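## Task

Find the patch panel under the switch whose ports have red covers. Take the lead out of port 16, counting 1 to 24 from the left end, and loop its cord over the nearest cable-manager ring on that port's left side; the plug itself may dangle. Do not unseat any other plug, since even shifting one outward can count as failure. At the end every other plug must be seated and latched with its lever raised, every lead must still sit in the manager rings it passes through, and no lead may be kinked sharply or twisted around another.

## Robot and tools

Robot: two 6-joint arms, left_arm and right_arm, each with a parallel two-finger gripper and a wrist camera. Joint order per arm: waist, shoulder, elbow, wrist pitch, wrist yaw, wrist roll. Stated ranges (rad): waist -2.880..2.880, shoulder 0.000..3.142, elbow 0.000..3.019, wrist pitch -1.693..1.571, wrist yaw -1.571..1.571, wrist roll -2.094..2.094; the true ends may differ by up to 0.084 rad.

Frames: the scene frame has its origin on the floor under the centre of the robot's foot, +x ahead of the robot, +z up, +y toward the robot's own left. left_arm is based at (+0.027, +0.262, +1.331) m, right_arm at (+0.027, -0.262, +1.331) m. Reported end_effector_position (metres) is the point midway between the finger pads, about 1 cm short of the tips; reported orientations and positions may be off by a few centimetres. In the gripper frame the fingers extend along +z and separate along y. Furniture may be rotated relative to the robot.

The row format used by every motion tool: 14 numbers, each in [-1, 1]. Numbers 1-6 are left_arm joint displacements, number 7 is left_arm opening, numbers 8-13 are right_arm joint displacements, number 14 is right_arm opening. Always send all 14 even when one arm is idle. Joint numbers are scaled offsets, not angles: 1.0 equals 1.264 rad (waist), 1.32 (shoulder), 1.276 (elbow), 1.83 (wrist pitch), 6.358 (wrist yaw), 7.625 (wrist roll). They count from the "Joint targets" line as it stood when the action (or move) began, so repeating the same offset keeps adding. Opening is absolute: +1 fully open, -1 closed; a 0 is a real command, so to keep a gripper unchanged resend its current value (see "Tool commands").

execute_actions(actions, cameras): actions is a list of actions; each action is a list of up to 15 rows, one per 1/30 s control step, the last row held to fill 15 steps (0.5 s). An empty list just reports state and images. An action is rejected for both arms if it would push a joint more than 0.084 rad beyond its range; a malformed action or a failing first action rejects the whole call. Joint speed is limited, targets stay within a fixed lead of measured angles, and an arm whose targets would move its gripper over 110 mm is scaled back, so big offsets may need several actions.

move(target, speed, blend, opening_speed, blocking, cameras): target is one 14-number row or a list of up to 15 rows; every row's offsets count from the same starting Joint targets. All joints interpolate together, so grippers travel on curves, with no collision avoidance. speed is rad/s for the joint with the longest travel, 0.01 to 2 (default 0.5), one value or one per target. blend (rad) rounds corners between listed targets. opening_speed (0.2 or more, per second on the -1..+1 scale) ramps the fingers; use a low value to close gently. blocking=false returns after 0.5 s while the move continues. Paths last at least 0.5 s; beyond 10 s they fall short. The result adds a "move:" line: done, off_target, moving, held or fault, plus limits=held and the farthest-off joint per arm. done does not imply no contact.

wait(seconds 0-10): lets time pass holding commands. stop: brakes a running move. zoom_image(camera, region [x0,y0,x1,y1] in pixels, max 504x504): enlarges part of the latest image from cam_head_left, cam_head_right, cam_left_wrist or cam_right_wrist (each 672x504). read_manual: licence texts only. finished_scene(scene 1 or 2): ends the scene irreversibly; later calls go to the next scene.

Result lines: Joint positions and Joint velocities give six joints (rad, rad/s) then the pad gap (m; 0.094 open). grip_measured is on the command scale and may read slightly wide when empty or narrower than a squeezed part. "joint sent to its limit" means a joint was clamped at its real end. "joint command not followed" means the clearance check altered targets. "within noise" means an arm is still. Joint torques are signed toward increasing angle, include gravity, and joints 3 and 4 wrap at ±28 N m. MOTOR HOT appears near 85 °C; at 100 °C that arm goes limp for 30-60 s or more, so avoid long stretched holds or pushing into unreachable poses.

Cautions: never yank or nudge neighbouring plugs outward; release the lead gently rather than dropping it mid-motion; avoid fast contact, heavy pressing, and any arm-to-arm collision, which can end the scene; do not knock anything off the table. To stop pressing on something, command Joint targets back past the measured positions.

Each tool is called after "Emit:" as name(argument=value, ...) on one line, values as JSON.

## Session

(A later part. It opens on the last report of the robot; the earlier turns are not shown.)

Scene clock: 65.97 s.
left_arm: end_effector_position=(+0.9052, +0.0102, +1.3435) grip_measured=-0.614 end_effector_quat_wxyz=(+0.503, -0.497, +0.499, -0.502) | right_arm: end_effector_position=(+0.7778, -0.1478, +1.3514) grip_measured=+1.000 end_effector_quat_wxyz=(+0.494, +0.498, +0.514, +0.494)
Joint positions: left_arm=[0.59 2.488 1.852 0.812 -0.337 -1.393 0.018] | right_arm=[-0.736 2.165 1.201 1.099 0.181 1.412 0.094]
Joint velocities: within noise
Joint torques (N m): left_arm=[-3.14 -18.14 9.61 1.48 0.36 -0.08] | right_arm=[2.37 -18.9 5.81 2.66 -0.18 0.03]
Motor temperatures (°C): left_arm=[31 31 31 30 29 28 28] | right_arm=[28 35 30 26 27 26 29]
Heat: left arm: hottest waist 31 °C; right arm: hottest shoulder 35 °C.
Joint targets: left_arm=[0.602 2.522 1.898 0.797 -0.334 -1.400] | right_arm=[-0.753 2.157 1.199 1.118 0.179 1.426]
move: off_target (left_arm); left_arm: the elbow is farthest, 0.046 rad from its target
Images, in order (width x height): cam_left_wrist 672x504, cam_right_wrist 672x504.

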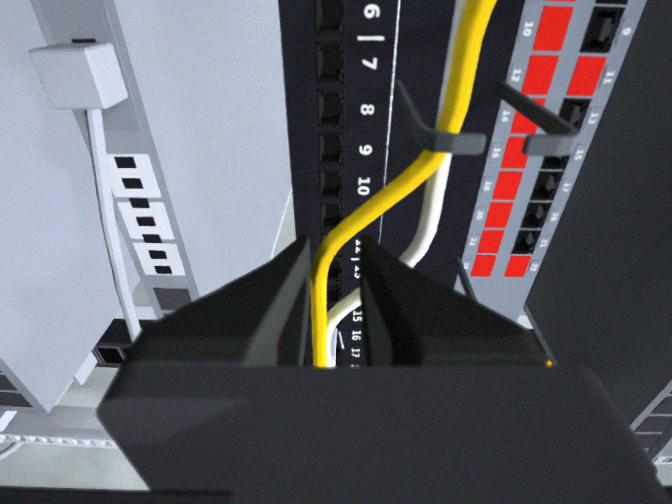

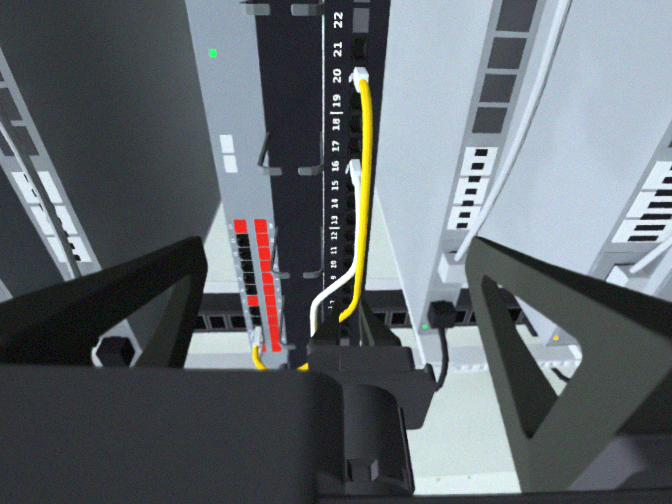

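Emit:
move(target=[[0.0047,0.0205,0.0364,-0.0142,0.0006,0,-0.617,0,0,0,0,0,0,1],[0.0103,0.0758,0.0603,0.0153,0.0019,0,-0.617,0,0,0,0,0,0,1]], speed=0.1, cameras=["cam_left_wrist","cam_right_wrist"])

Emit:
zoom_image(camera="cam_right_wrist", region=[270, 50, 430, 210])

Emit:
zoom_image(camera="cam_right_wrist", region=[240, 220, 400, 380])

Scene clock: 68.67 s.
left_arm: end_effector_position=(+0.9161, +0.0057, +1.3158) grip_measured=-0.614 end_effector_quat_wxyz=(+0.503, -0.494, +0.497, -0.506) | right_arm: end_effector_position=(+0.7778, -0.1478, +1.3514) grip_measured=+1.000 end_effector_quat_wxyz=(+0.494, +0.498, +0.514, +0.494)
Joint positions: left_arm=[0.597 2.572 1.941 0.815 -0.323 -1.393 0.018] | right_arm=[-0.736 2.165 1.201 1.099 0.181 1.412 0.094]
Joint velocities: within noise
Joint torques (N m): left_arm=[-2.84 -17.03 8.81 2.4 0.3 -0.09] | right_arm=[2.61 -18.9 5.82 2.56 -0.17 0.05]
Motor temperatures (°C): left_arm=[31 32 31 30 29 28 28] | right_arm=[28 35 30 26 27 26 29]
Heat: left arm: hottest shoulder 32 °C; right arm: hottest shoulder 35 °C.
Joint targets: left_arm=[0.615 2.622 1.975 0.825 -0.322 -1.400] | right_arm=[-0.753 2.157 1.199 1.118 0.179 1.426]
move: off_target (left_arm); left_arm: the shoulder is farthest, 0.050 rad from its target
Images, in order (width x height): cam_left_wrist 672x504, cam_right_wrist 672x504.

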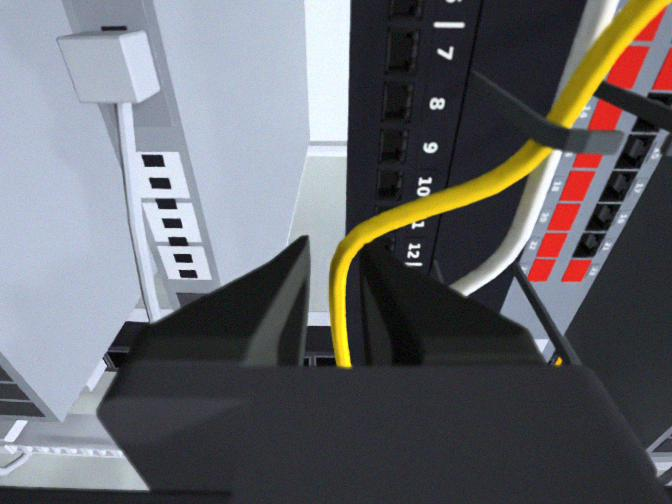

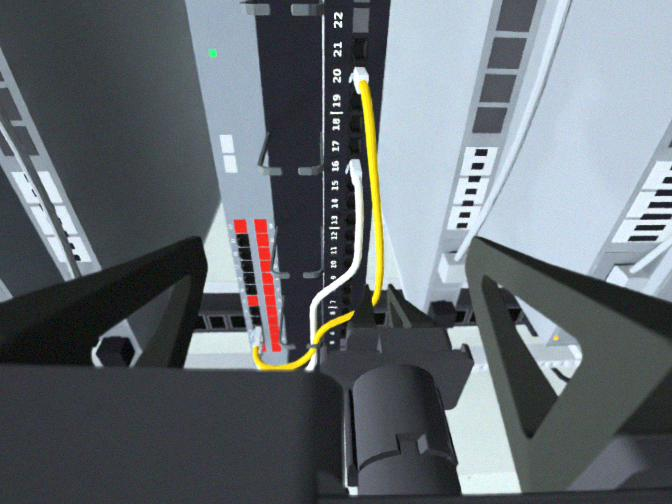

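Scaled by 3.150 from the camera's 672x504 image, which has a finer 960x720 frame.

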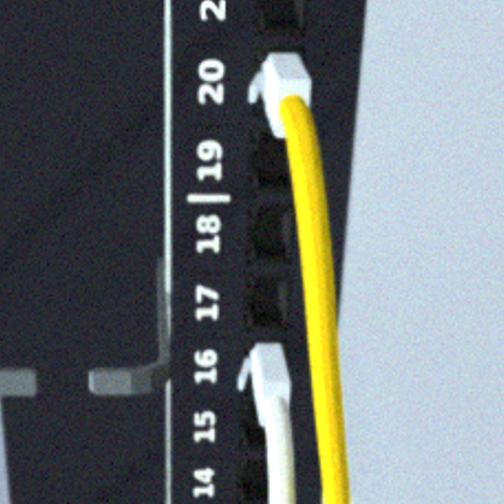

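Scaled by 3.150 from the camera's 672x504 image, which has a finer 960x720 frame.

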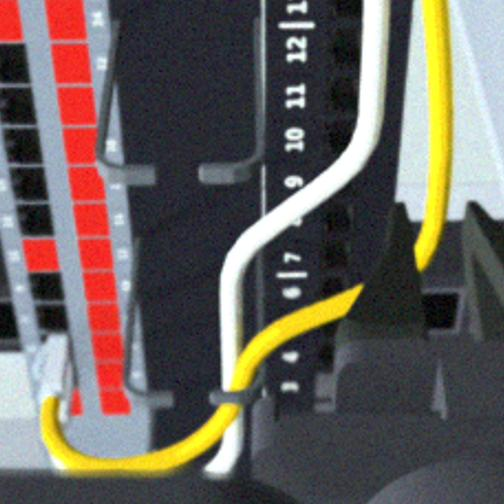

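Emit:
move(target=[0,0.018,0.0,0.01,0,0,-0.617,0,0,0,0,0,0,1], speed=0.1, cameras=["cam_left_wrist","cam_right_wrist"])

Emit:
zoom_image(camera="cam_right_wrist", region=[270, 50, 430, 210])

Scene clock: 70.00 s.
left_arm: end_effector_position=(+0.9143, +0.0047, +1.3085) grip_measured=-0.614 end_effector_quat_wxyz=(+0.505, -0.492, +0.494, -0.510) | right_arm: end_effector_position=(+0.7778, -0.1478, +1.3514) grip_measured=+1.000 end_effector_quat_wxyz=(+0.494, +0.498, +0.514, +0.494)
Joint positions: left_arm=[0.597 2.59 1.947 0.839 -0.32 -1.393 0.018] | right_arm=[-0.736 2.165 1.201 1.099 0.181 1.412 0.094]
Joint velocities: within noise
Joint torques (N m): left_arm=[-2.96 -17.03 8.4 2.28 0.17 -0.06] | right_arm=[2.32 -18.9 5.82 2.48 -0.16 0.03]
Motor temperatures (°C): left_arm=[31 32 31 30 29 28 28] | right_arm=[28 35 30 26 27 26 29]
Heat: left arm: hottest shoulder 32 °C; right arm: hottest shoulder 35 °C.
Joint targets: left_arm=[0.615 2.646 1.974 0.844 -0.322 -1.400] | right_arm=[-0.753 2.157 1.199 1.118 0.179 1.426]
move: off_target (left_arm); left_arm: the shoulder is farthest, 0.056 rad from its target
Images, in order (width x height): cam_left_wrist 672x504, cam_right_wrist 672x504.

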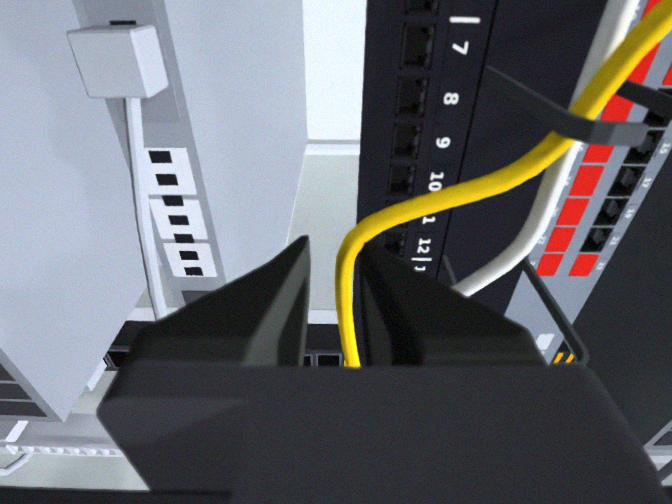

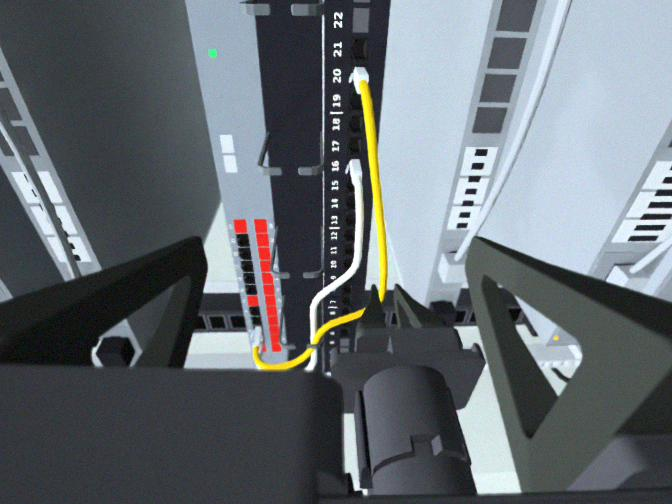

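Scaled by 3.150 from the camera's 672x504 image, which has a finer 960x720 frame.

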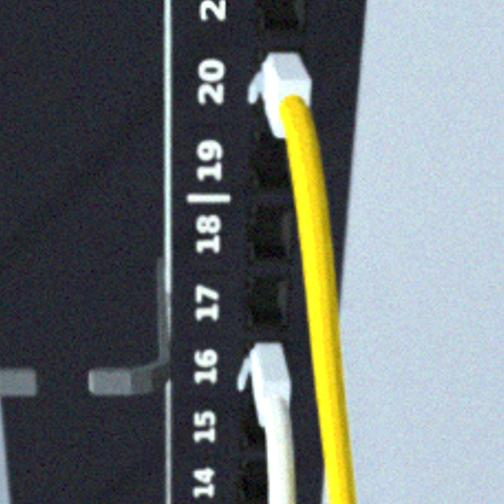

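Emit:
move(target=[0,0.02,0.0,0.01,0,0,-0.617,0,0,0,0,0,0,1], speed=0.1, cameras=["cam_left_wrist","cam_right_wrist"])

Emit:
zoom_image(camera="cam_right_wrist", region=[270, 50, 430, 210])

Emit:
zoom_image(camera="cam_right_wrist", region=[240, 220, 400, 380])

Scene clock: 71.10 s.
left_arm: end_effector_position=(+0.9125, +0.0038, +1.3014) grip_measured=-0.614 end_effector_quat_wxyz=(+0.507, -0.490, +0.490, -0.513) | right_arm: end_effector_position=(+0.7778, -0.1478, +1.3514) grip_measured=+1.000 end_effector_quat_wxyz=(+0.494, +0.498, +0.514, +0.494)
Joint positions: left_arm=[0.597 2.609 1.954 0.862 -0.318 -1.393 0.018] | right_arm=[-0.736 2.165 1.201 1.099 0.181 1.412 0.094]
Joint velocities: within noise
Joint torques (N m): left_arm=[-3.14 -16.26 7.77 1.96 0.14 -0.1] | right_arm=[2.55 -19.14 5.81 2.59 -0.16 0.04]
Motor temperatures (°C): left_arm=[31 32 31 30 29 28 28] | right_arm=[28 35 30 26 27 26 29]
Heat: left arm: hottest shoulder 32 °C; right arm: hottest shoulder 35 °C.
Joint targets: left_arm=[0.615 2.672 1.975 0.862 -0.322 -1.400] | right_arm=[-0.753 2.157 1.199 1.118 0.179 1.426]
move: off_target (left_arm); left_arm: the shoulder is farthest, 0.064 rad from its target
Images, in order (width x height): cam_left_wrist 672x504, cam_right_wrist 672x504.

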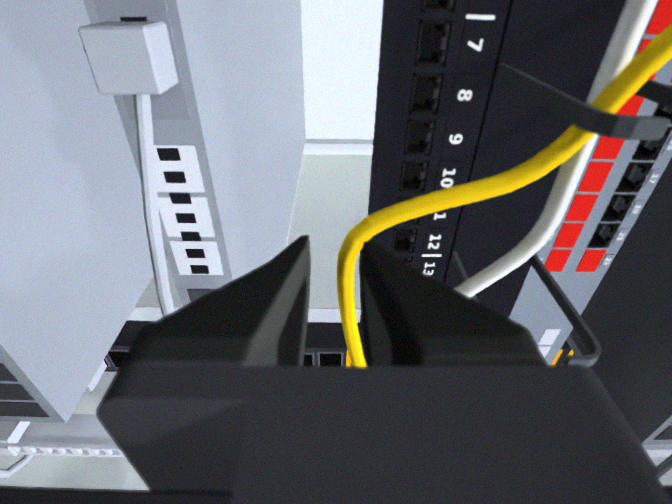

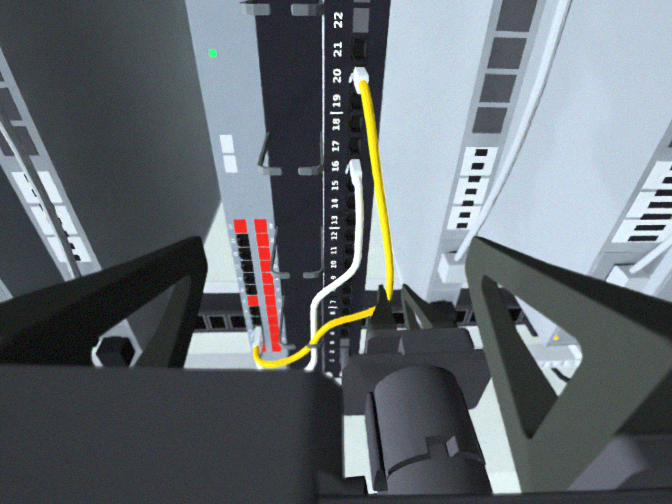

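Scaled by 3.150 from the camera's 672x504 image, which has a finer 960x720 frame.

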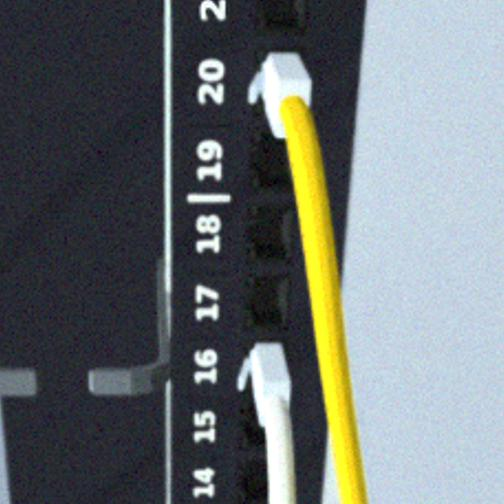

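Scaled by 3.150 from the camera's 672x504 image, which has a finer 960x720 frame.

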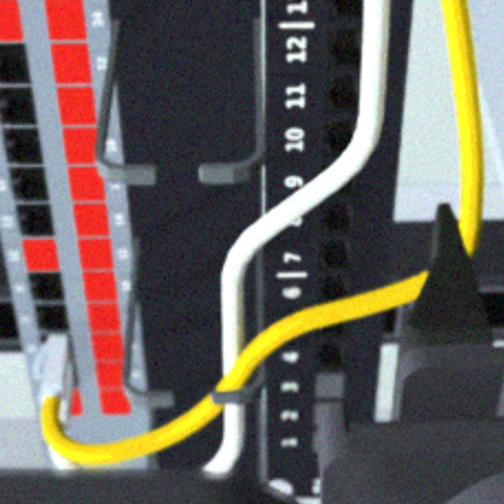

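Emit:
move(target=[0,0,0,0,0,0,-0.617,0.0498,0.0962,0.3252,-0.2399,0.0148,0.0064,-0.3], speed=0.3, cameras=["cam_left_wrist","cam_right_wrist","cam_head_left"])

Emit:
zoom_image(camera="cam_right_wrist", region=[260, 80, 420, 240])

Scene clock: 76.67 s.
left_arm: end_effector_position=(+0.9124, +0.0038, +1.3011) grip_measured=-0.614 end_effector_quat_wxyz=(+0.506, -0.490, +0.490, -0.513) | right_arm: end_effector_position=(+0.8719, -0.1181, +1.3353) grip_measured=-0.298 end_effector_quat_wxyz=(+0.458, +0.550, +0.539, +0.444)
Joint positions: left_arm=[0.597 2.609 1.954 0.862 -0.318 -1.393 0.018] | right_arm=[-0.709 2.273 1.562 0.684 0.271 1.461 0.033]
Joint velocities: within noise
Joint torques (N m): left_arm=[-3.08 -16.56 7.73 2.13 0.1 -0.06] | right_arm=[6.12 -20.25 12.36 1.59 0.06 0.03]
Motor temperatures (°C): left_arm=[31 32 32 30 28 28 28] | right_arm=[28 36 30 26 27 26 29]
Heat: left arm: hottest shoulder 32 °C; right arm: hottest shoulder 36 °C.
Joint targets: left_arm=[0.615 2.672 1.975 0.862 -0.322 -1.400] | right_arm=[-0.690 2.284 1.614 0.679 0.273 1.475]
move: off_target (left_arm, right_arm); left_arm: the shoulder is farthest, 0.063 rad from its target; right_arm: the elbow is farthest, 0.052 rad from its target
Images, in order (width x height): cam_head_left 672x504, cam_left_wrist 672x504, cam_right_wrist 672x504.

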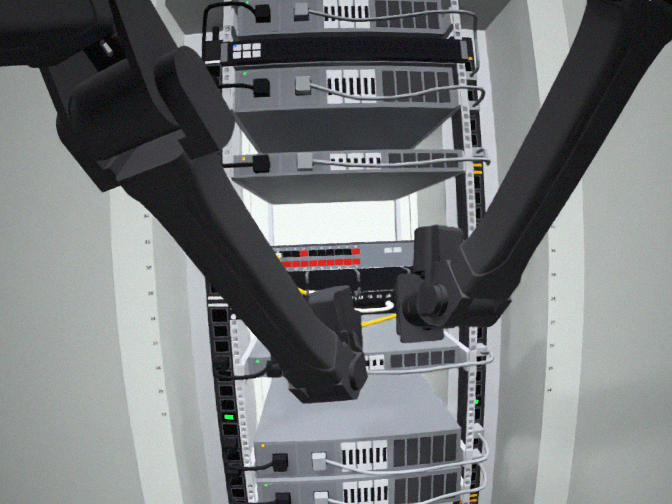

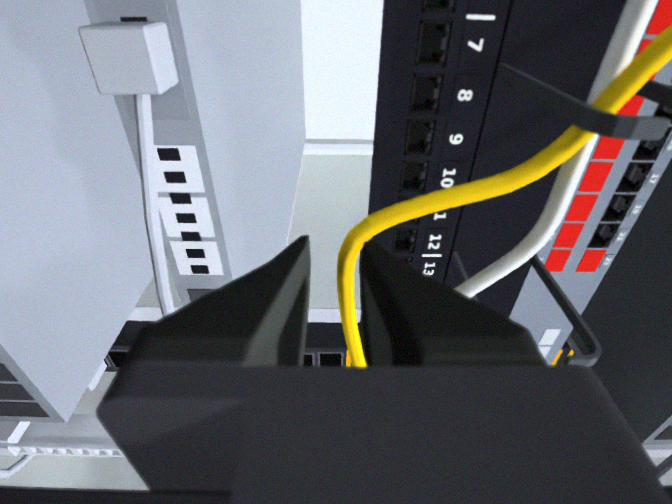

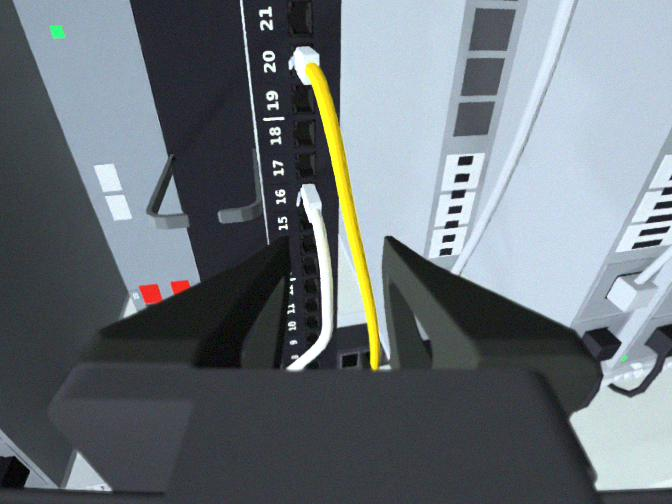

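Scaled by 3.150 from the camera's 672x504 image, which has a finer 960x720 frame.

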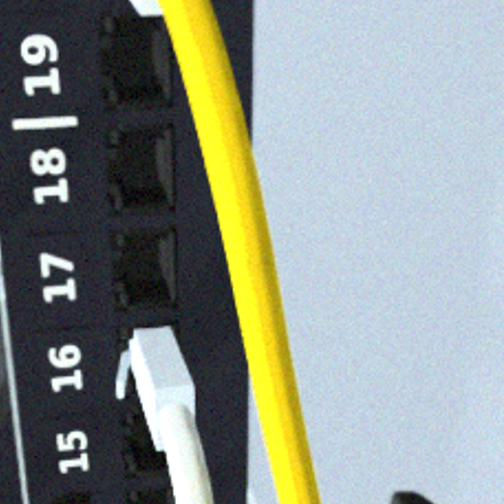

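Emit:
move(target=[0,0,0,0,0,0,-0.617,0.0245,-0.005,0.0094,0,0.0008,0,-0.49], speed=0.1, cameras=["cam_right_wrist"])

Emit:
zoom_image(camera="cam_right_wrist", region=[260, 120, 420, 280])

Scene clock: 78.20 s.
left_arm: end_effector_position=(+0.9124, +0.0038, +1.3011) grip_measured=-0.614 end_effector_quat_wxyz=(+0.506, -0.490, +0.490, -0.513) | right_arm: end_effector_position=(+0.8703, -0.0908, +1.3444) grip_measured=-0.488 end_effector_quat_wxyz=(+0.454, +0.541, +0.542, +0.455)
Joint positions: left_arm=[0.597 2.609 1.954 0.862 -0.318 -1.393 0.018] | right_arm=[-0.675 2.273 1.574 0.683 0.276 1.461 0.024]
Joint velocities: within noise
Joint torques (N m): left_arm=[-2.96 -16.44 7.87 1.99 0.12 -0.08] | right_arm=[6.42 -20.89 12.55 1.54 0.07 0.04]
Motor temperatures (°C): left_arm=[31 32 32 30 28 28 28] | right_arm=[28 36 30 26 27 26 29]
Heat: left arm: hottest shoulder 32 °C; right arm: hottest shoulder 36 °C.
Joint targets: left_arm=[0.615 2.672 1.975 0.862 -0.322 -1.400] | right_arm=[-0.659 2.277 1.626 0.679 0.278 1.475]
move: off_target (left_arm, right_arm); left_arm: the shoulder is farthest, 0.063 rad from its target; right_arm: the elbow is farthest, 0.052 rad from its target
Images, in order (width x height): cam_right_wrist 672x504.

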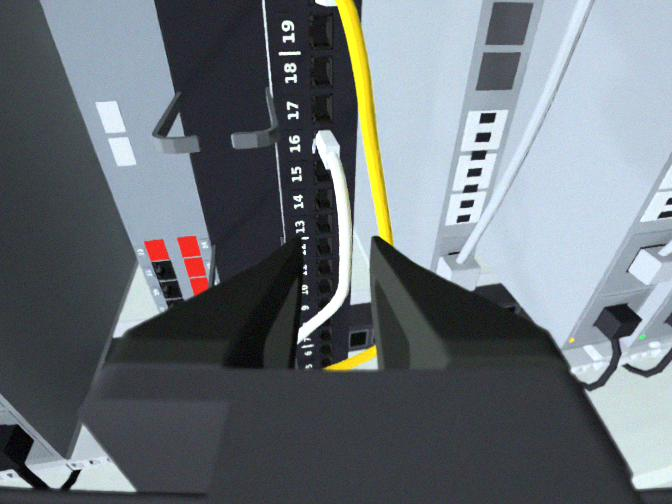

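Scaled by 3.150 from the camera's 672x504 image, which has a finer 960x720 frame.

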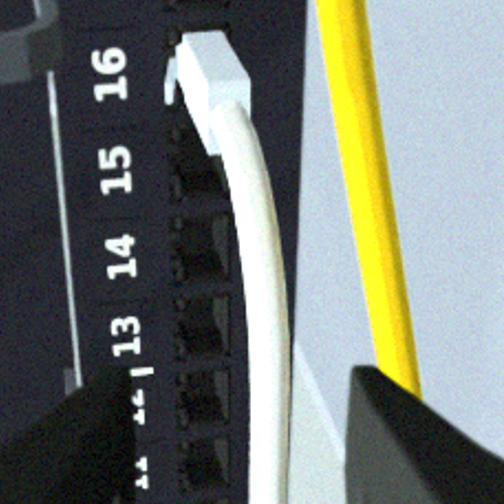

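Emit:
move(target=[0,0,0,0,0,0,-0.617,0.0293,0.0197,0.0329,-0.0044,0.025,0.0022,-0.53], speed=0.15, cameras=["cam_right_wrist","cam_head_right"])

Emit:
zoom_image(camera="cam_right_wrist", region=[260, 120, 420, 280])

Scene clock: 82.53 s.
left_arm: end_effector_position=(+0.9124, +0.0038, +1.3011) grip_measured=-0.614 end_effector_quat_wxyz=(+0.506, -0.490, +0.490, -0.513) | right_arm: end_effector_position=(+0.8729, -0.0902, +1.3481) grip_measured=-0.528 end_effector_quat_wxyz=(+0.483, +0.575, +0.506, +0.424)
Joint positions: left_arm=[0.597 2.609 1.954 0.862 -0.318 -1.393 0.018] | right_arm=[-0.645 2.292 1.614 0.676 0.435 1.477 0.022]
Joint velocities: within noise
Joint torques (N m): left_arm=[-3.02 -15.79 7.98 1.88 0.09 -0.1] | right_arm=[6.77 -20.78 12.78 1.36 0.08 0.04]
Motor temperatures (°C): left_arm=[31 32 32 30 28 28 28] | right_arm=[28 36 31 26 27 26 29]
Heat: left arm: hottest shoulder 32 °C; right arm: hottest shoulder 36 °C.
Joint targets: left_arm=[0.615 2.672 1.975 0.862 -0.322 -1.400] | right_arm=[-0.622 2.303 1.668 0.671 0.437 1.491]
move: off_target (left_arm, right_arm); left_arm: the shoulder is farthest, 0.063 rad from its target; right_arm: the elbow is farthest, 0.054 rad from its target
Images, in order (width x height): cam_head_right 672x504, cam_right_wrist 672x504.

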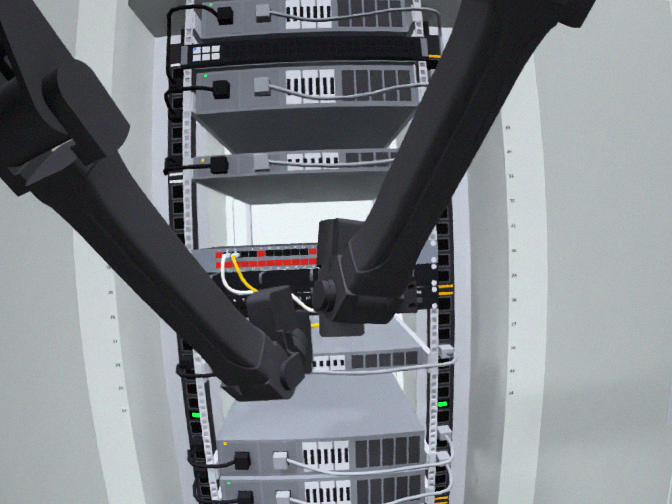

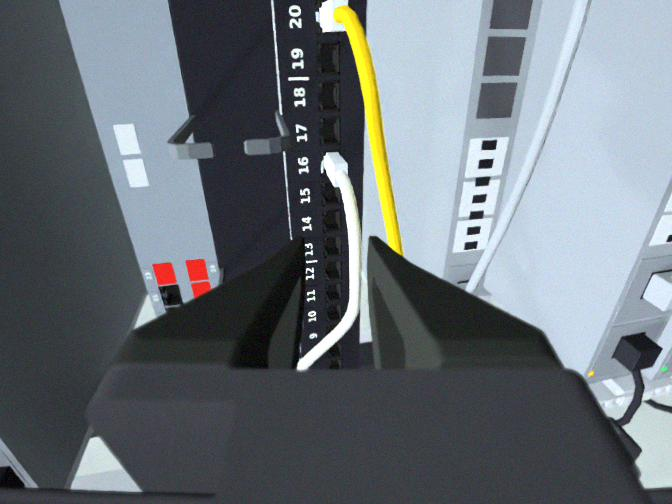

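Scaled by 3.150 from the camera's 672x504 image, which has a finer 960x720 frame.

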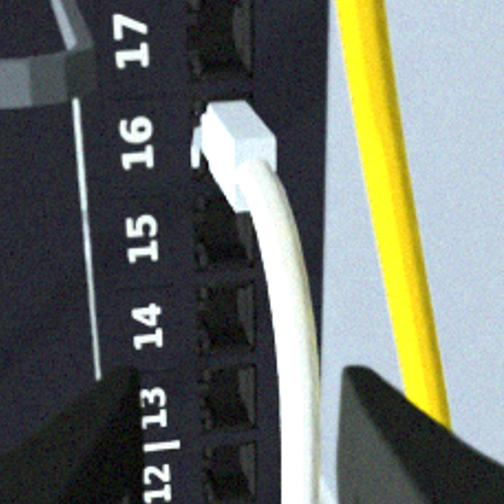

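Emit:
move(target=[[0,0,0,0,0,0,-0.617,0.0079,0,0,0,0,0,-0.55],[0,0,0,0,0,0,-0.617,-0.0285,0,0,0,0,0,-0.55]], speed=0.1, cameras=["cam_right_wrist"])

Scene clock: 85.57 s.
left_arm: end_effector_position=(+0.9124, +0.0038, +1.3011) grip_measured=-0.614 end_effector_quat_wxyz=(+0.506, -0.490, +0.490, -0.513) | right_arm: end_effector_position=(+0.8726, -0.0877, +1.3487) grip_measured=-0.548 end_effector_quat_wxyz=(+0.483, +0.574, +0.506, +0.425)
Joint positions: left_arm=[0.597 2.609 1.954 0.862 -0.318 -1.393 0.018] | right_arm=[-0.642 2.292 1.615 0.675 0.435 1.478 0.021]
Joint velocities: within noise
Joint torques (N m): left_arm=[-3.08 -16.67 7.82 1.83 0.14 -0.06] | right_arm=[3.14 -20.72 12.7 1.54 0.07 0.04]
Motor temperatures (°C): left_arm=[31 32 32 30 28 28 28] | right_arm=[28 35 31 26 27 26 29]
Heat: left arm: hottest shoulder 32 °C; right arm: hottest shoulder 35 °C.
Joint targets: left_arm=[0.615 2.672 1.975 0.862 -0.322 -1.400] | right_arm=[-0.658 2.303 1.668 0.671 0.437 1.492]
move: off_target (left_arm, right_arm); left_arm: the shoulder is farthest, 0.063 rad from its target; right_arm: the elbow is farthest, 0.053 rad from its target
Images, in order (width x height): cam_right_wrist 672x504.

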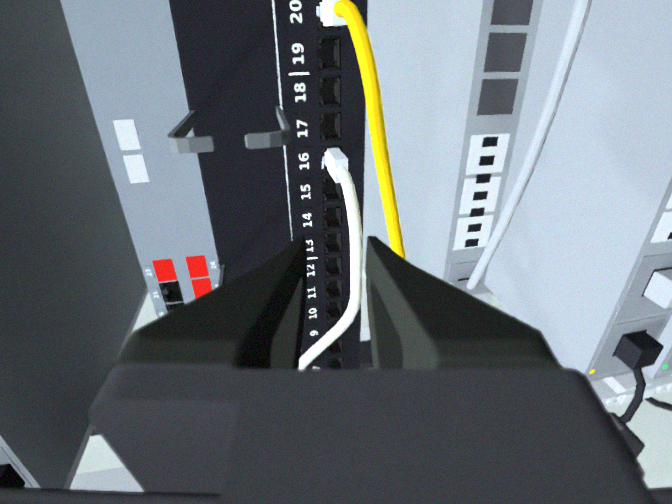

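Emit:
move(target=[0,0,0,0,0,0,-0.617,-0.0158,0.0674,0.1356,-0.0464,-0.0044,0,-0.55], speed=0.12, cameras=["cam_right_wrist"])

Emit:
zoom_image(camera="cam_right_wrist", region=[250, 140, 430, 320])

Scene clock: 87.63 s.
left_arm: end_effector_position=(+0.9124, +0.0038, +1.3011) grip_measured=-0.614 end_effector_quat_wxyz=(+0.506, -0.490, +0.490, -0.513) | right_arm: end_effector_position=(+0.9119, -0.0883, +1.3380) grip_measured=-0.548 end_effector_quat_wxyz=(+0.481, +0.574, +0.509, +0.425)
Joint positions: left_arm=[0.597 2.609 1.954 0.862 -0.318 -1.393 0.018] | right_arm=[-0.661 2.381 1.784 0.591 0.412 1.478 0.021]
Joint velocities: within noise
Joint torques (N m): left_arm=[-3.19 -16.03 7.86 1.88 0.15 -0.07] | right_arm=[3.55 -21.83 13.64 1.48 -0.13 0.04]
Motor temperatures (°C): left_arm=[31 32 32 30 28 28 28] | right_arm=[28 36 32 26 27 26 29]
Heat: left arm: hottest shoulder 32 °C; right arm: hottest shoulder 36 °C.
Joint targets: left_arm=[0.615 2.672 1.975 0.862 -0.322 -1.400] | right_arm=[-0.678 2.392 1.841 0.586 0.410 1.491]
move: off_target (left_arm, right_arm); left_arm: the shoulder is farthest, 0.063 rad from its target; right_arm: the elbow is farthest, 0.057 rad from its target
Images, in order (width x height): cam_right_wrist 672x504.

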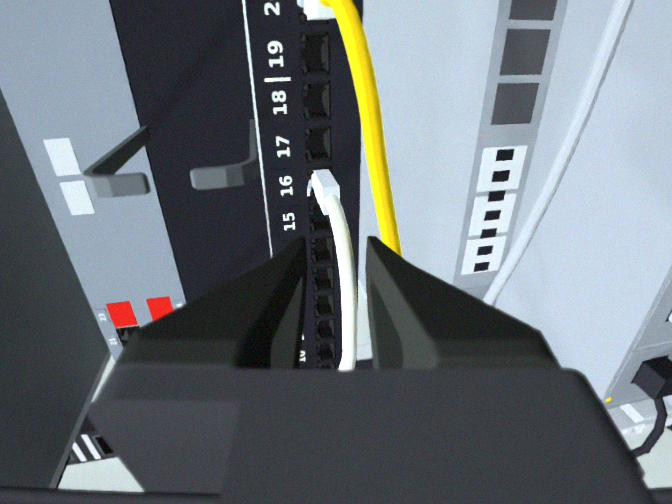

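Scaled by 2.800 from the camera's 672x504 image, which has a finer 960x720 frame.

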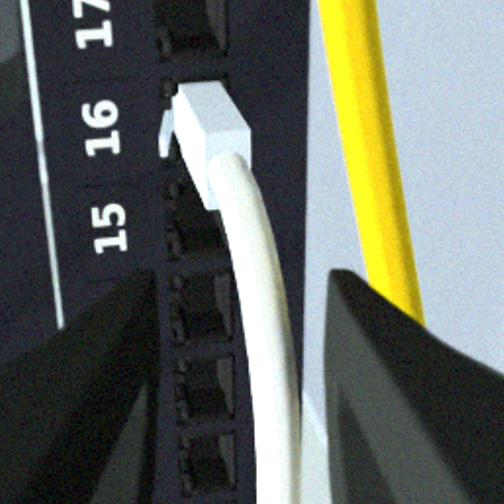

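Emit:
move(target=[0,0,0,0,0,0,-0.617,-0.0095,0.0340,0.0795,-0.0276,-0.0018,0,-0.55], speed=0.08, cameras=["cam_right_wrist"])

Emit:
zoom_image(camera="cam_right_wrist", region=[250, 140, 430, 320])

Scene clock: 89.90 s.
left_arm: end_effector_position=(+0.9124, +0.0038, +1.3011) grip_measured=-0.614 end_effector_quat_wxyz=(+0.506, -0.490, +0.490, -0.513) | right_arm: end_effector_position=(+0.9340, -0.0904, +1.3382) grip_measured=-0.548 end_effector_quat_wxyz=(+0.481, +0.573, +0.508, +0.427)
Joint positions: left_arm=[0.597 2.609 1.954 0.862 -0.318 -1.393 0.018] | right_arm=[-0.671 2.426 1.883 0.54 0.4 1.478 0.021]
Joint velocities: within noise
Joint torques (N m): left_arm=[-2.84 -16.62 7.82 1.99 0.09 -0.08] | right_arm=[3.37 -22.59 14.16 1.37 -0.14 0.05]
Motor temperatures (°C): left_arm=[31 32 32 30 28 28 28] | right_arm=[28 36 33 26 27 26 29]
Heat: left arm: hottest shoulder 32 °C; right arm: hottest shoulder 36 °C.
Joint targets: left_arm=[0.615 2.672 1.975 0.862 -0.322 -1.400] | right_arm=[-0.690 2.437 1.943 0.535 0.398 1.491]
move: off_target (left_arm, right_arm); left_arm: the shoulder is farthest, 0.063 rad from its target; right_arm: the elbow is farthest, 0.060 rad from its target
Images, in order (width x height): cam_right_wrist 672x504.

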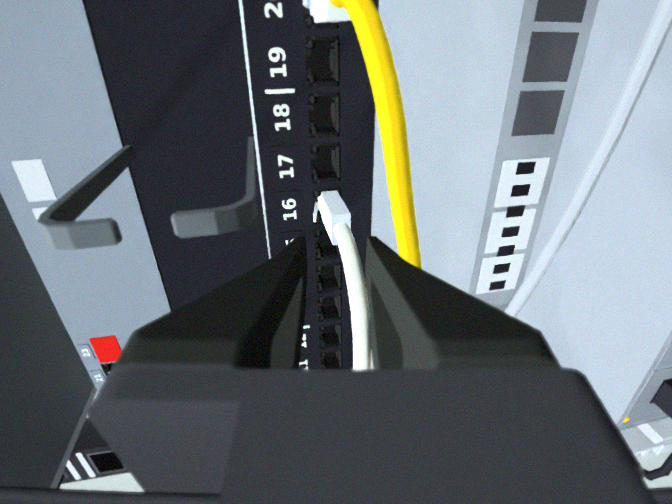

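Scaled by 2.800 from the camera's 672x504 image, which has a finer 960x720 frame.

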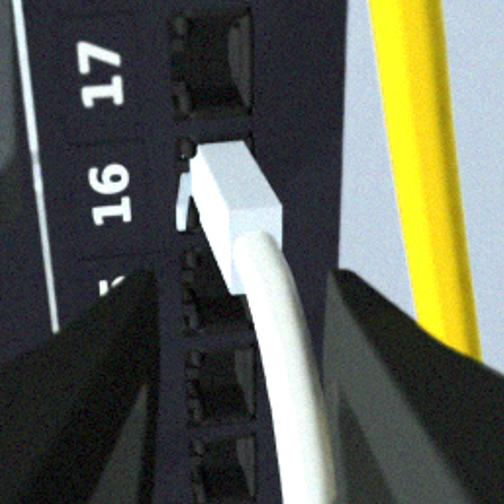

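Emit:
move(target=[0,0,0,0,0,0,-0.617,-0.0087,0.0337,0.0741,-0.0254,-0.0016,0,-0.57], speed=0.06, cameras=["cam_right_wrist","cam_left_wrist"])

Emit:
zoom_image(camera="cam_right_wrist", region=[200, 140, 440, 380])

Scene clock: 93.93 s.
left_arm: end_effector_position=(+0.9124, +0.0038, +1.3011) grip_measured=-0.614 end_effector_quat_wxyz=(+0.506, -0.490, +0.490, -0.513) | right_arm: end_effector_position=(+0.9526, -0.0916, +1.3366) grip_measured=-0.568 end_effector_quat_wxyz=(+0.481, +0.573, +0.508, +0.428)
Joint positions: left_arm=[0.597 2.609 1.954 0.862 -0.318 -1.393 0.018] | right_arm=[-0.68 2.47 1.975 0.494 0.39 1.478 0.02]
Joint velocities: within noise
Joint torques (N m): left_arm=[-2.9 -16.26 7.71 1.98 0.1 -0.08] | right_arm=[3.43 -22.95 14.58 1.54 -0.11 0.03]
Motor temperatures (°C): left_arm=[31 32 32 30 28 28 28] | right_arm=[28 37 33 26 27 26 29]
Heat: left arm: hottest shoulder 32 °C; right arm: hottest shoulder 37 °C.
Joint targets: left_arm=[0.615 2.672 1.975 0.862 -0.322 -1.400] | right_arm=[-0.701 2.482 2.037 0.489 0.388 1.491]
move: off_target (left_arm, right_arm); left_arm: the shoulder is farthest, 0.063 rad from its target; right_arm: the elbow is farthest, 0.062 rad from its target
Images, in order (width x height): cam_left_wrist 672x504, cam_right_wrist 672x504.

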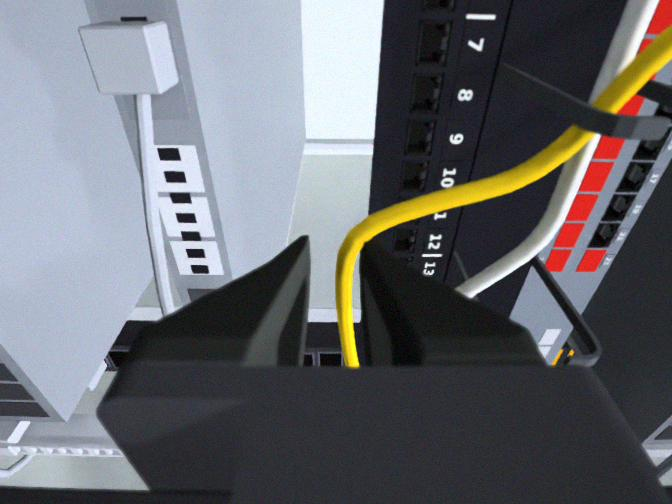

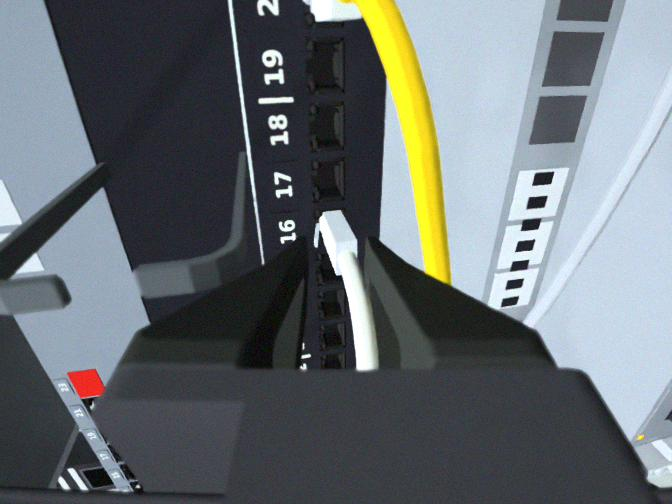

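Scaled by 2.100 from the camera's 672x504 image, which has a finer 960x720 frame.

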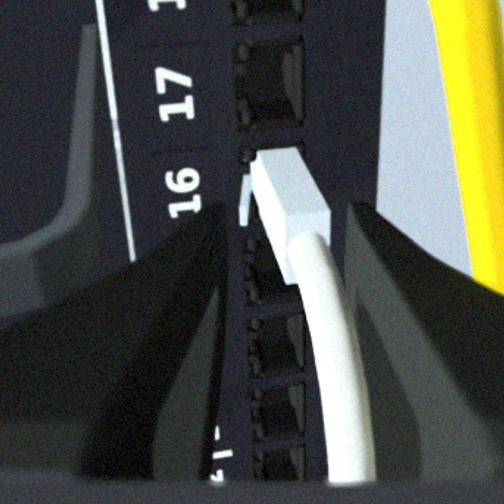

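Emit:
move(target=[0,0,0,0,0,0,-0.617,-0.0032,0.0055,0.0118,-0.0042,-0.0002,0,-0.60], speed=0.05, cameras=["cam_right_wrist"])

Emit:
zoom_image(camera="cam_right_wrist", region=[270, 180, 390, 300])

Scene clock: 96.50 s.
left_arm: end_effector_position=(+0.9124, +0.0037, +1.3011) grip_measured=-0.614 end_effector_quat_wxyz=(+0.506, -0.490, +0.490, -0.513) | right_arm: end_effector_position=(+0.9555, -0.0923, +1.3359) grip_measured=-0.598 end_effector_quat_wxyz=(+0.481, +0.573, +0.508, +0.428)
Joint positions: left_arm=[0.597 2.609 1.954 0.862 -0.318 -1.393 0.018] | right_arm=[-0.682 2.477 1.99 0.486 0.388 1.478 0.019]
Joint velocities: within noise
Joint torques (N m): left_arm=[-2.9 -16.26 8.02 1.91 0.08 -0.11] | right_arm=[3.02 -22.95 14.64 1.5 -0.1 0.05]
Motor temperatures (°C): left_arm=[31 32 32 30 28 28 28] | right_arm=[28 37 34 26 27 26 29]
Heat: left arm: hottest shoulder 32 °C; right arm: hottest shoulder 37 °C.
Joint targets: left_arm=[0.615 2.672 1.975 0.862 -0.322 -1.400] | right_arm=[-0.705 2.489 2.052 0.481 0.386 1.491]
move: off_target (left_arm, right_arm); left_arm: the shoulder is farthest, 0.063 rad from its target; right_arm: the elbow is farthest, 0.062 rad from its target
Images, in order (width x height): cam_right_wrist 672x504.

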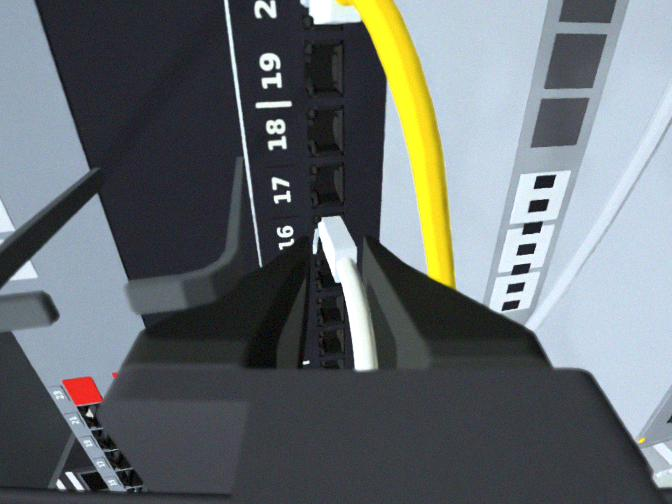

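Scaled by 4.200 from the camera's 672x504 image, which has a finer 960x720 frame.

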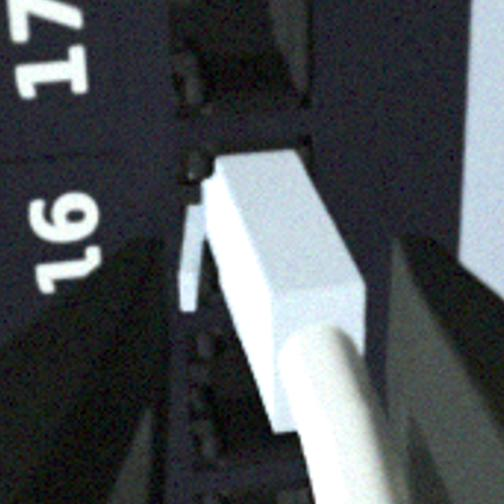

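Emit:
move(target=[0,0,0,0,0,0,-0.617,-0.0024,0.0258,0.0024,0.0776,-0.0014,-0.0046,-0.60], speed=0.06, cameras=["cam_right_wrist"])

Emit:
zoom_image(camera="cam_right_wrist", region=[270, 180, 390, 300])

Scene clock: 100.53 s.
left_arm: end_effector_position=(+0.9124, +0.0037, +1.3011) grip_measured=-0.614 end_effector_quat_wxyz=(+0.506, -0.490, +0.490, -0.513) | right_arm: end_effector_position=(+0.9563, -0.0931, +1.3379) grip_measured=-0.598 end_effector_quat_wxyz=(+0.500, +0.559, +0.481, +0.455)
Joint positions: left_arm=[0.597 2.609 1.954 0.862 -0.318 -1.393 0.018] | right_arm=[-0.684 2.509 1.996 0.604 0.379 1.471 0.019]
Joint velocities: within noise
Joint torques (N m): left_arm=[-2.67 -16.38 7.79 1.92 0.09 -0.12] | right_arm=[3.25 -22.95 14.32 2.43 -0.12 -0.29]
Motor temperatures (°C): left_arm=[31 32 32 30 28 28 28] | right_arm=[28 37 35 26 27 26 29]
Heat: left arm: hottest shoulder 32 °C; right arm: hottest shoulder 37 °C.
Joint targets: left_arm=[0.615 2.672 1.975 0.862 -0.322 -1.400] | right_arm=[-0.708 2.523 2.055 0.623 0.377 1.456]
move: off_target (left_arm, right_arm); left_arm: the shoulder is farthest, 0.063 rad from its target; right_arm: the elbow is farthest, 0.059 rad from its target
Images, in order (width x height): cam_right_wrist 672x504.

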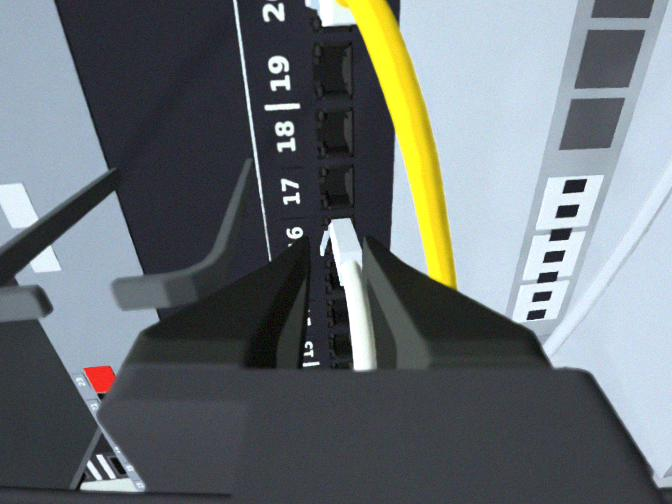

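Scaled by 4.200 from the camera's 672x504 image, which has a finer 960x720 frame.

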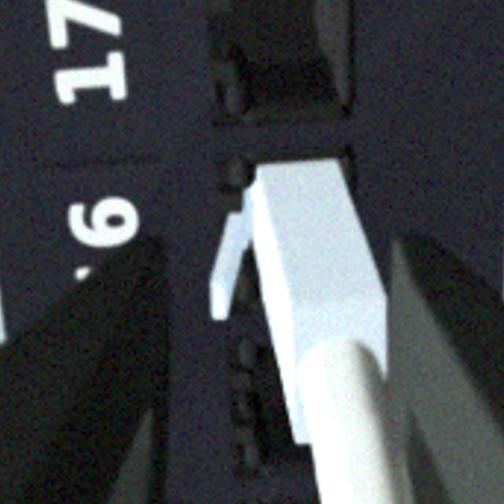

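Emit:
move(target=[0,0,0,0,0,0,-0.617,0,0.0030,0,0,0,0,-0.60], speed=0.06, cameras=["cam_right_wrist"])

Emit:
zoom_image(camera="cam_right_wrist", region=[270, 180, 390, 300])

Scene clock: 101.53 s.
left_arm: end_effector_position=(+0.9124, +0.0036, +1.3011) grip_measured=-0.614 end_effector_quat_wxyz=(+0.506, -0.490, +0.490, -0.513) | right_arm: end_effector_position=(+0.9565, -0.0930, +1.3373) grip_measured=-0.598 end_effector_quat_wxyz=(+0.500, +0.559, +0.480, +0.455)
Joint positions: left_arm=[0.597 2.609 1.954 0.862 -0.318 -1.393 0.018] | right_arm=[-0.684 2.511 1.997 0.606 0.379 1.47 0.019]
Joint velocities: within noise
Joint torques (N m): left_arm=[-2.55 -16.79 7.79 1.88 0.1 -0.08] | right_arm=[3.14 -22.77 14.19 2.45 -0.12 -0.28]
Motor temperatures (°C): left_arm=[31 32 32 30 28 28 28] | right_arm=[28 37 35 26 27 26 29]
Heat: left arm: hottest shoulder 32 °C; right arm: hottest shoulder 37 °C.
Joint targets: left_arm=[0.615 2.672 1.975 0.862 -0.322 -1.400] | right_arm=[-0.708 2.527 2.055 0.623 0.377 1.457]
move: off_target (left_arm, right_arm); left_arm: the shoulder is farthest, 0.063 rad from its target; right_arm: the elbow is farthest, 0.058 rad from its target
Images, in order (width x height): cam_right_wrist 672x504.

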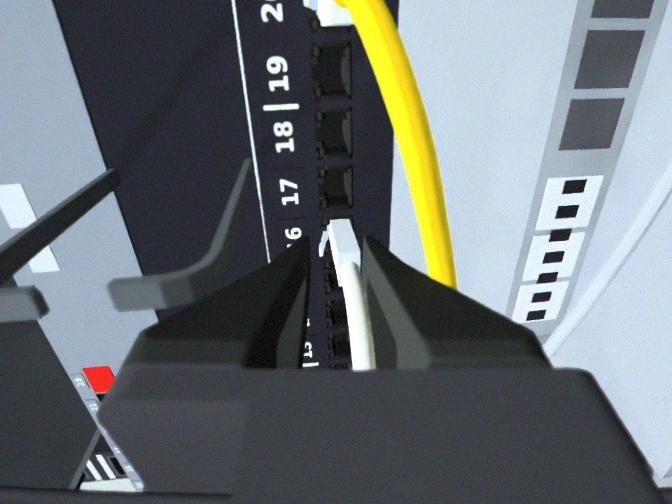

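Scaled by 4.200 from the camera's 672x504 image, which has a finer 960x720 frame.

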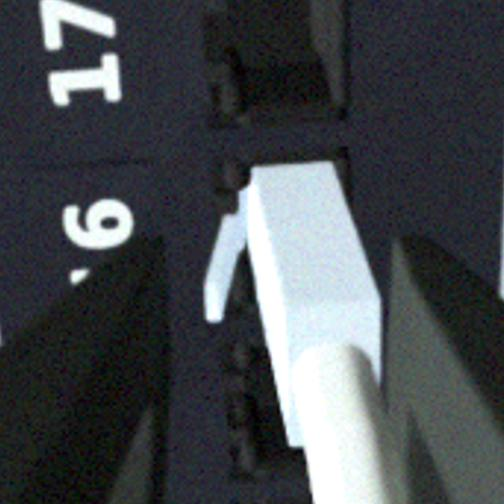

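Emit:
move(target=[0,0,0,0,0,0,-0.617,0,0.0035,0,0,0,0,-0.62], speed=0.06, cameras=["cam_right_wrist"])

Emit:
zoom_image(camera="cam_right_wrist", region=[270, 180, 390, 300])

Scene clock: 102.40 s.
left_arm: end_effector_position=(+0.9124, +0.0036, +1.3011) grip_measured=-0.614 end_effector_quat_wxyz=(+0.506, -0.490, +0.490, -0.513) | right_arm: end_effector_position=(+0.9565, -0.0932, +1.3360) grip_measured=-0.618 end_effector_quat_wxyz=(+0.500, +0.559, +0.480, +0.455)
Joint positions: left_arm=[0.597 2.609 1.954 0.862 -0.318 -1.393 0.018] | right_arm=[-0.684 2.513 1.999 0.607 0.379 1.47 0.018]
Joint velocities: within noise
Joint torques (N m): left_arm=[-2.55 -16.44 7.83 1.89 0.09 -0.09] | right_arm=[2.9 -22.53 13.91 2.4 -0.11 -0.27]
Motor temperatures (°C): left_arm=[31 32 32 30 28 28 28] | right_arm=[28 37 36 26 27 26 29]
Heat: left arm: hottest shoulder 32 °C; right arm: hottest shoulder 37 °C.
Joint targets: left_arm=[0.615 2.672 1.975 0.862 -0.322 -1.400] | right_arm=[-0.708 2.531 2.055 0.623 0.377 1.457]
move: off_target (left_arm, right_arm); left_arm: the shoulder is farthest, 0.063 rad from its target; right_arm: the elbow is farthest, 0.056 rad from its target
Images, in order (width x height): cam_right_wrist 672x504.

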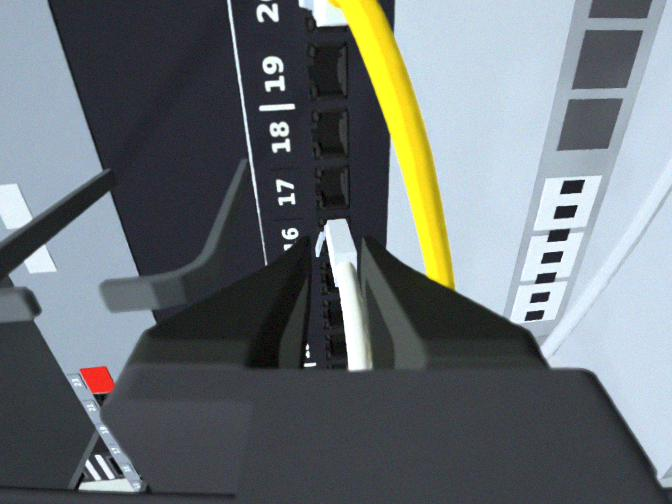

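Scaled by 4.200 from the camera's 672x504 image, which has a finer 960x720 frame.

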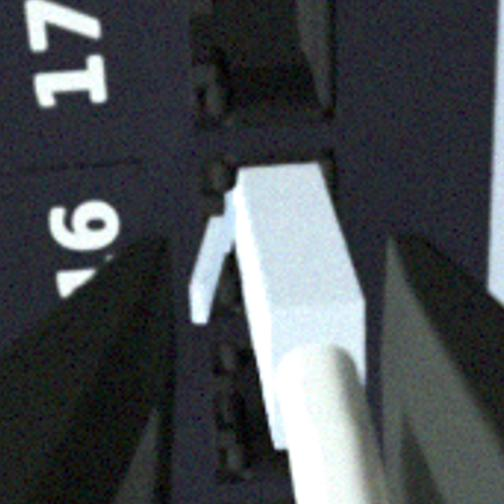

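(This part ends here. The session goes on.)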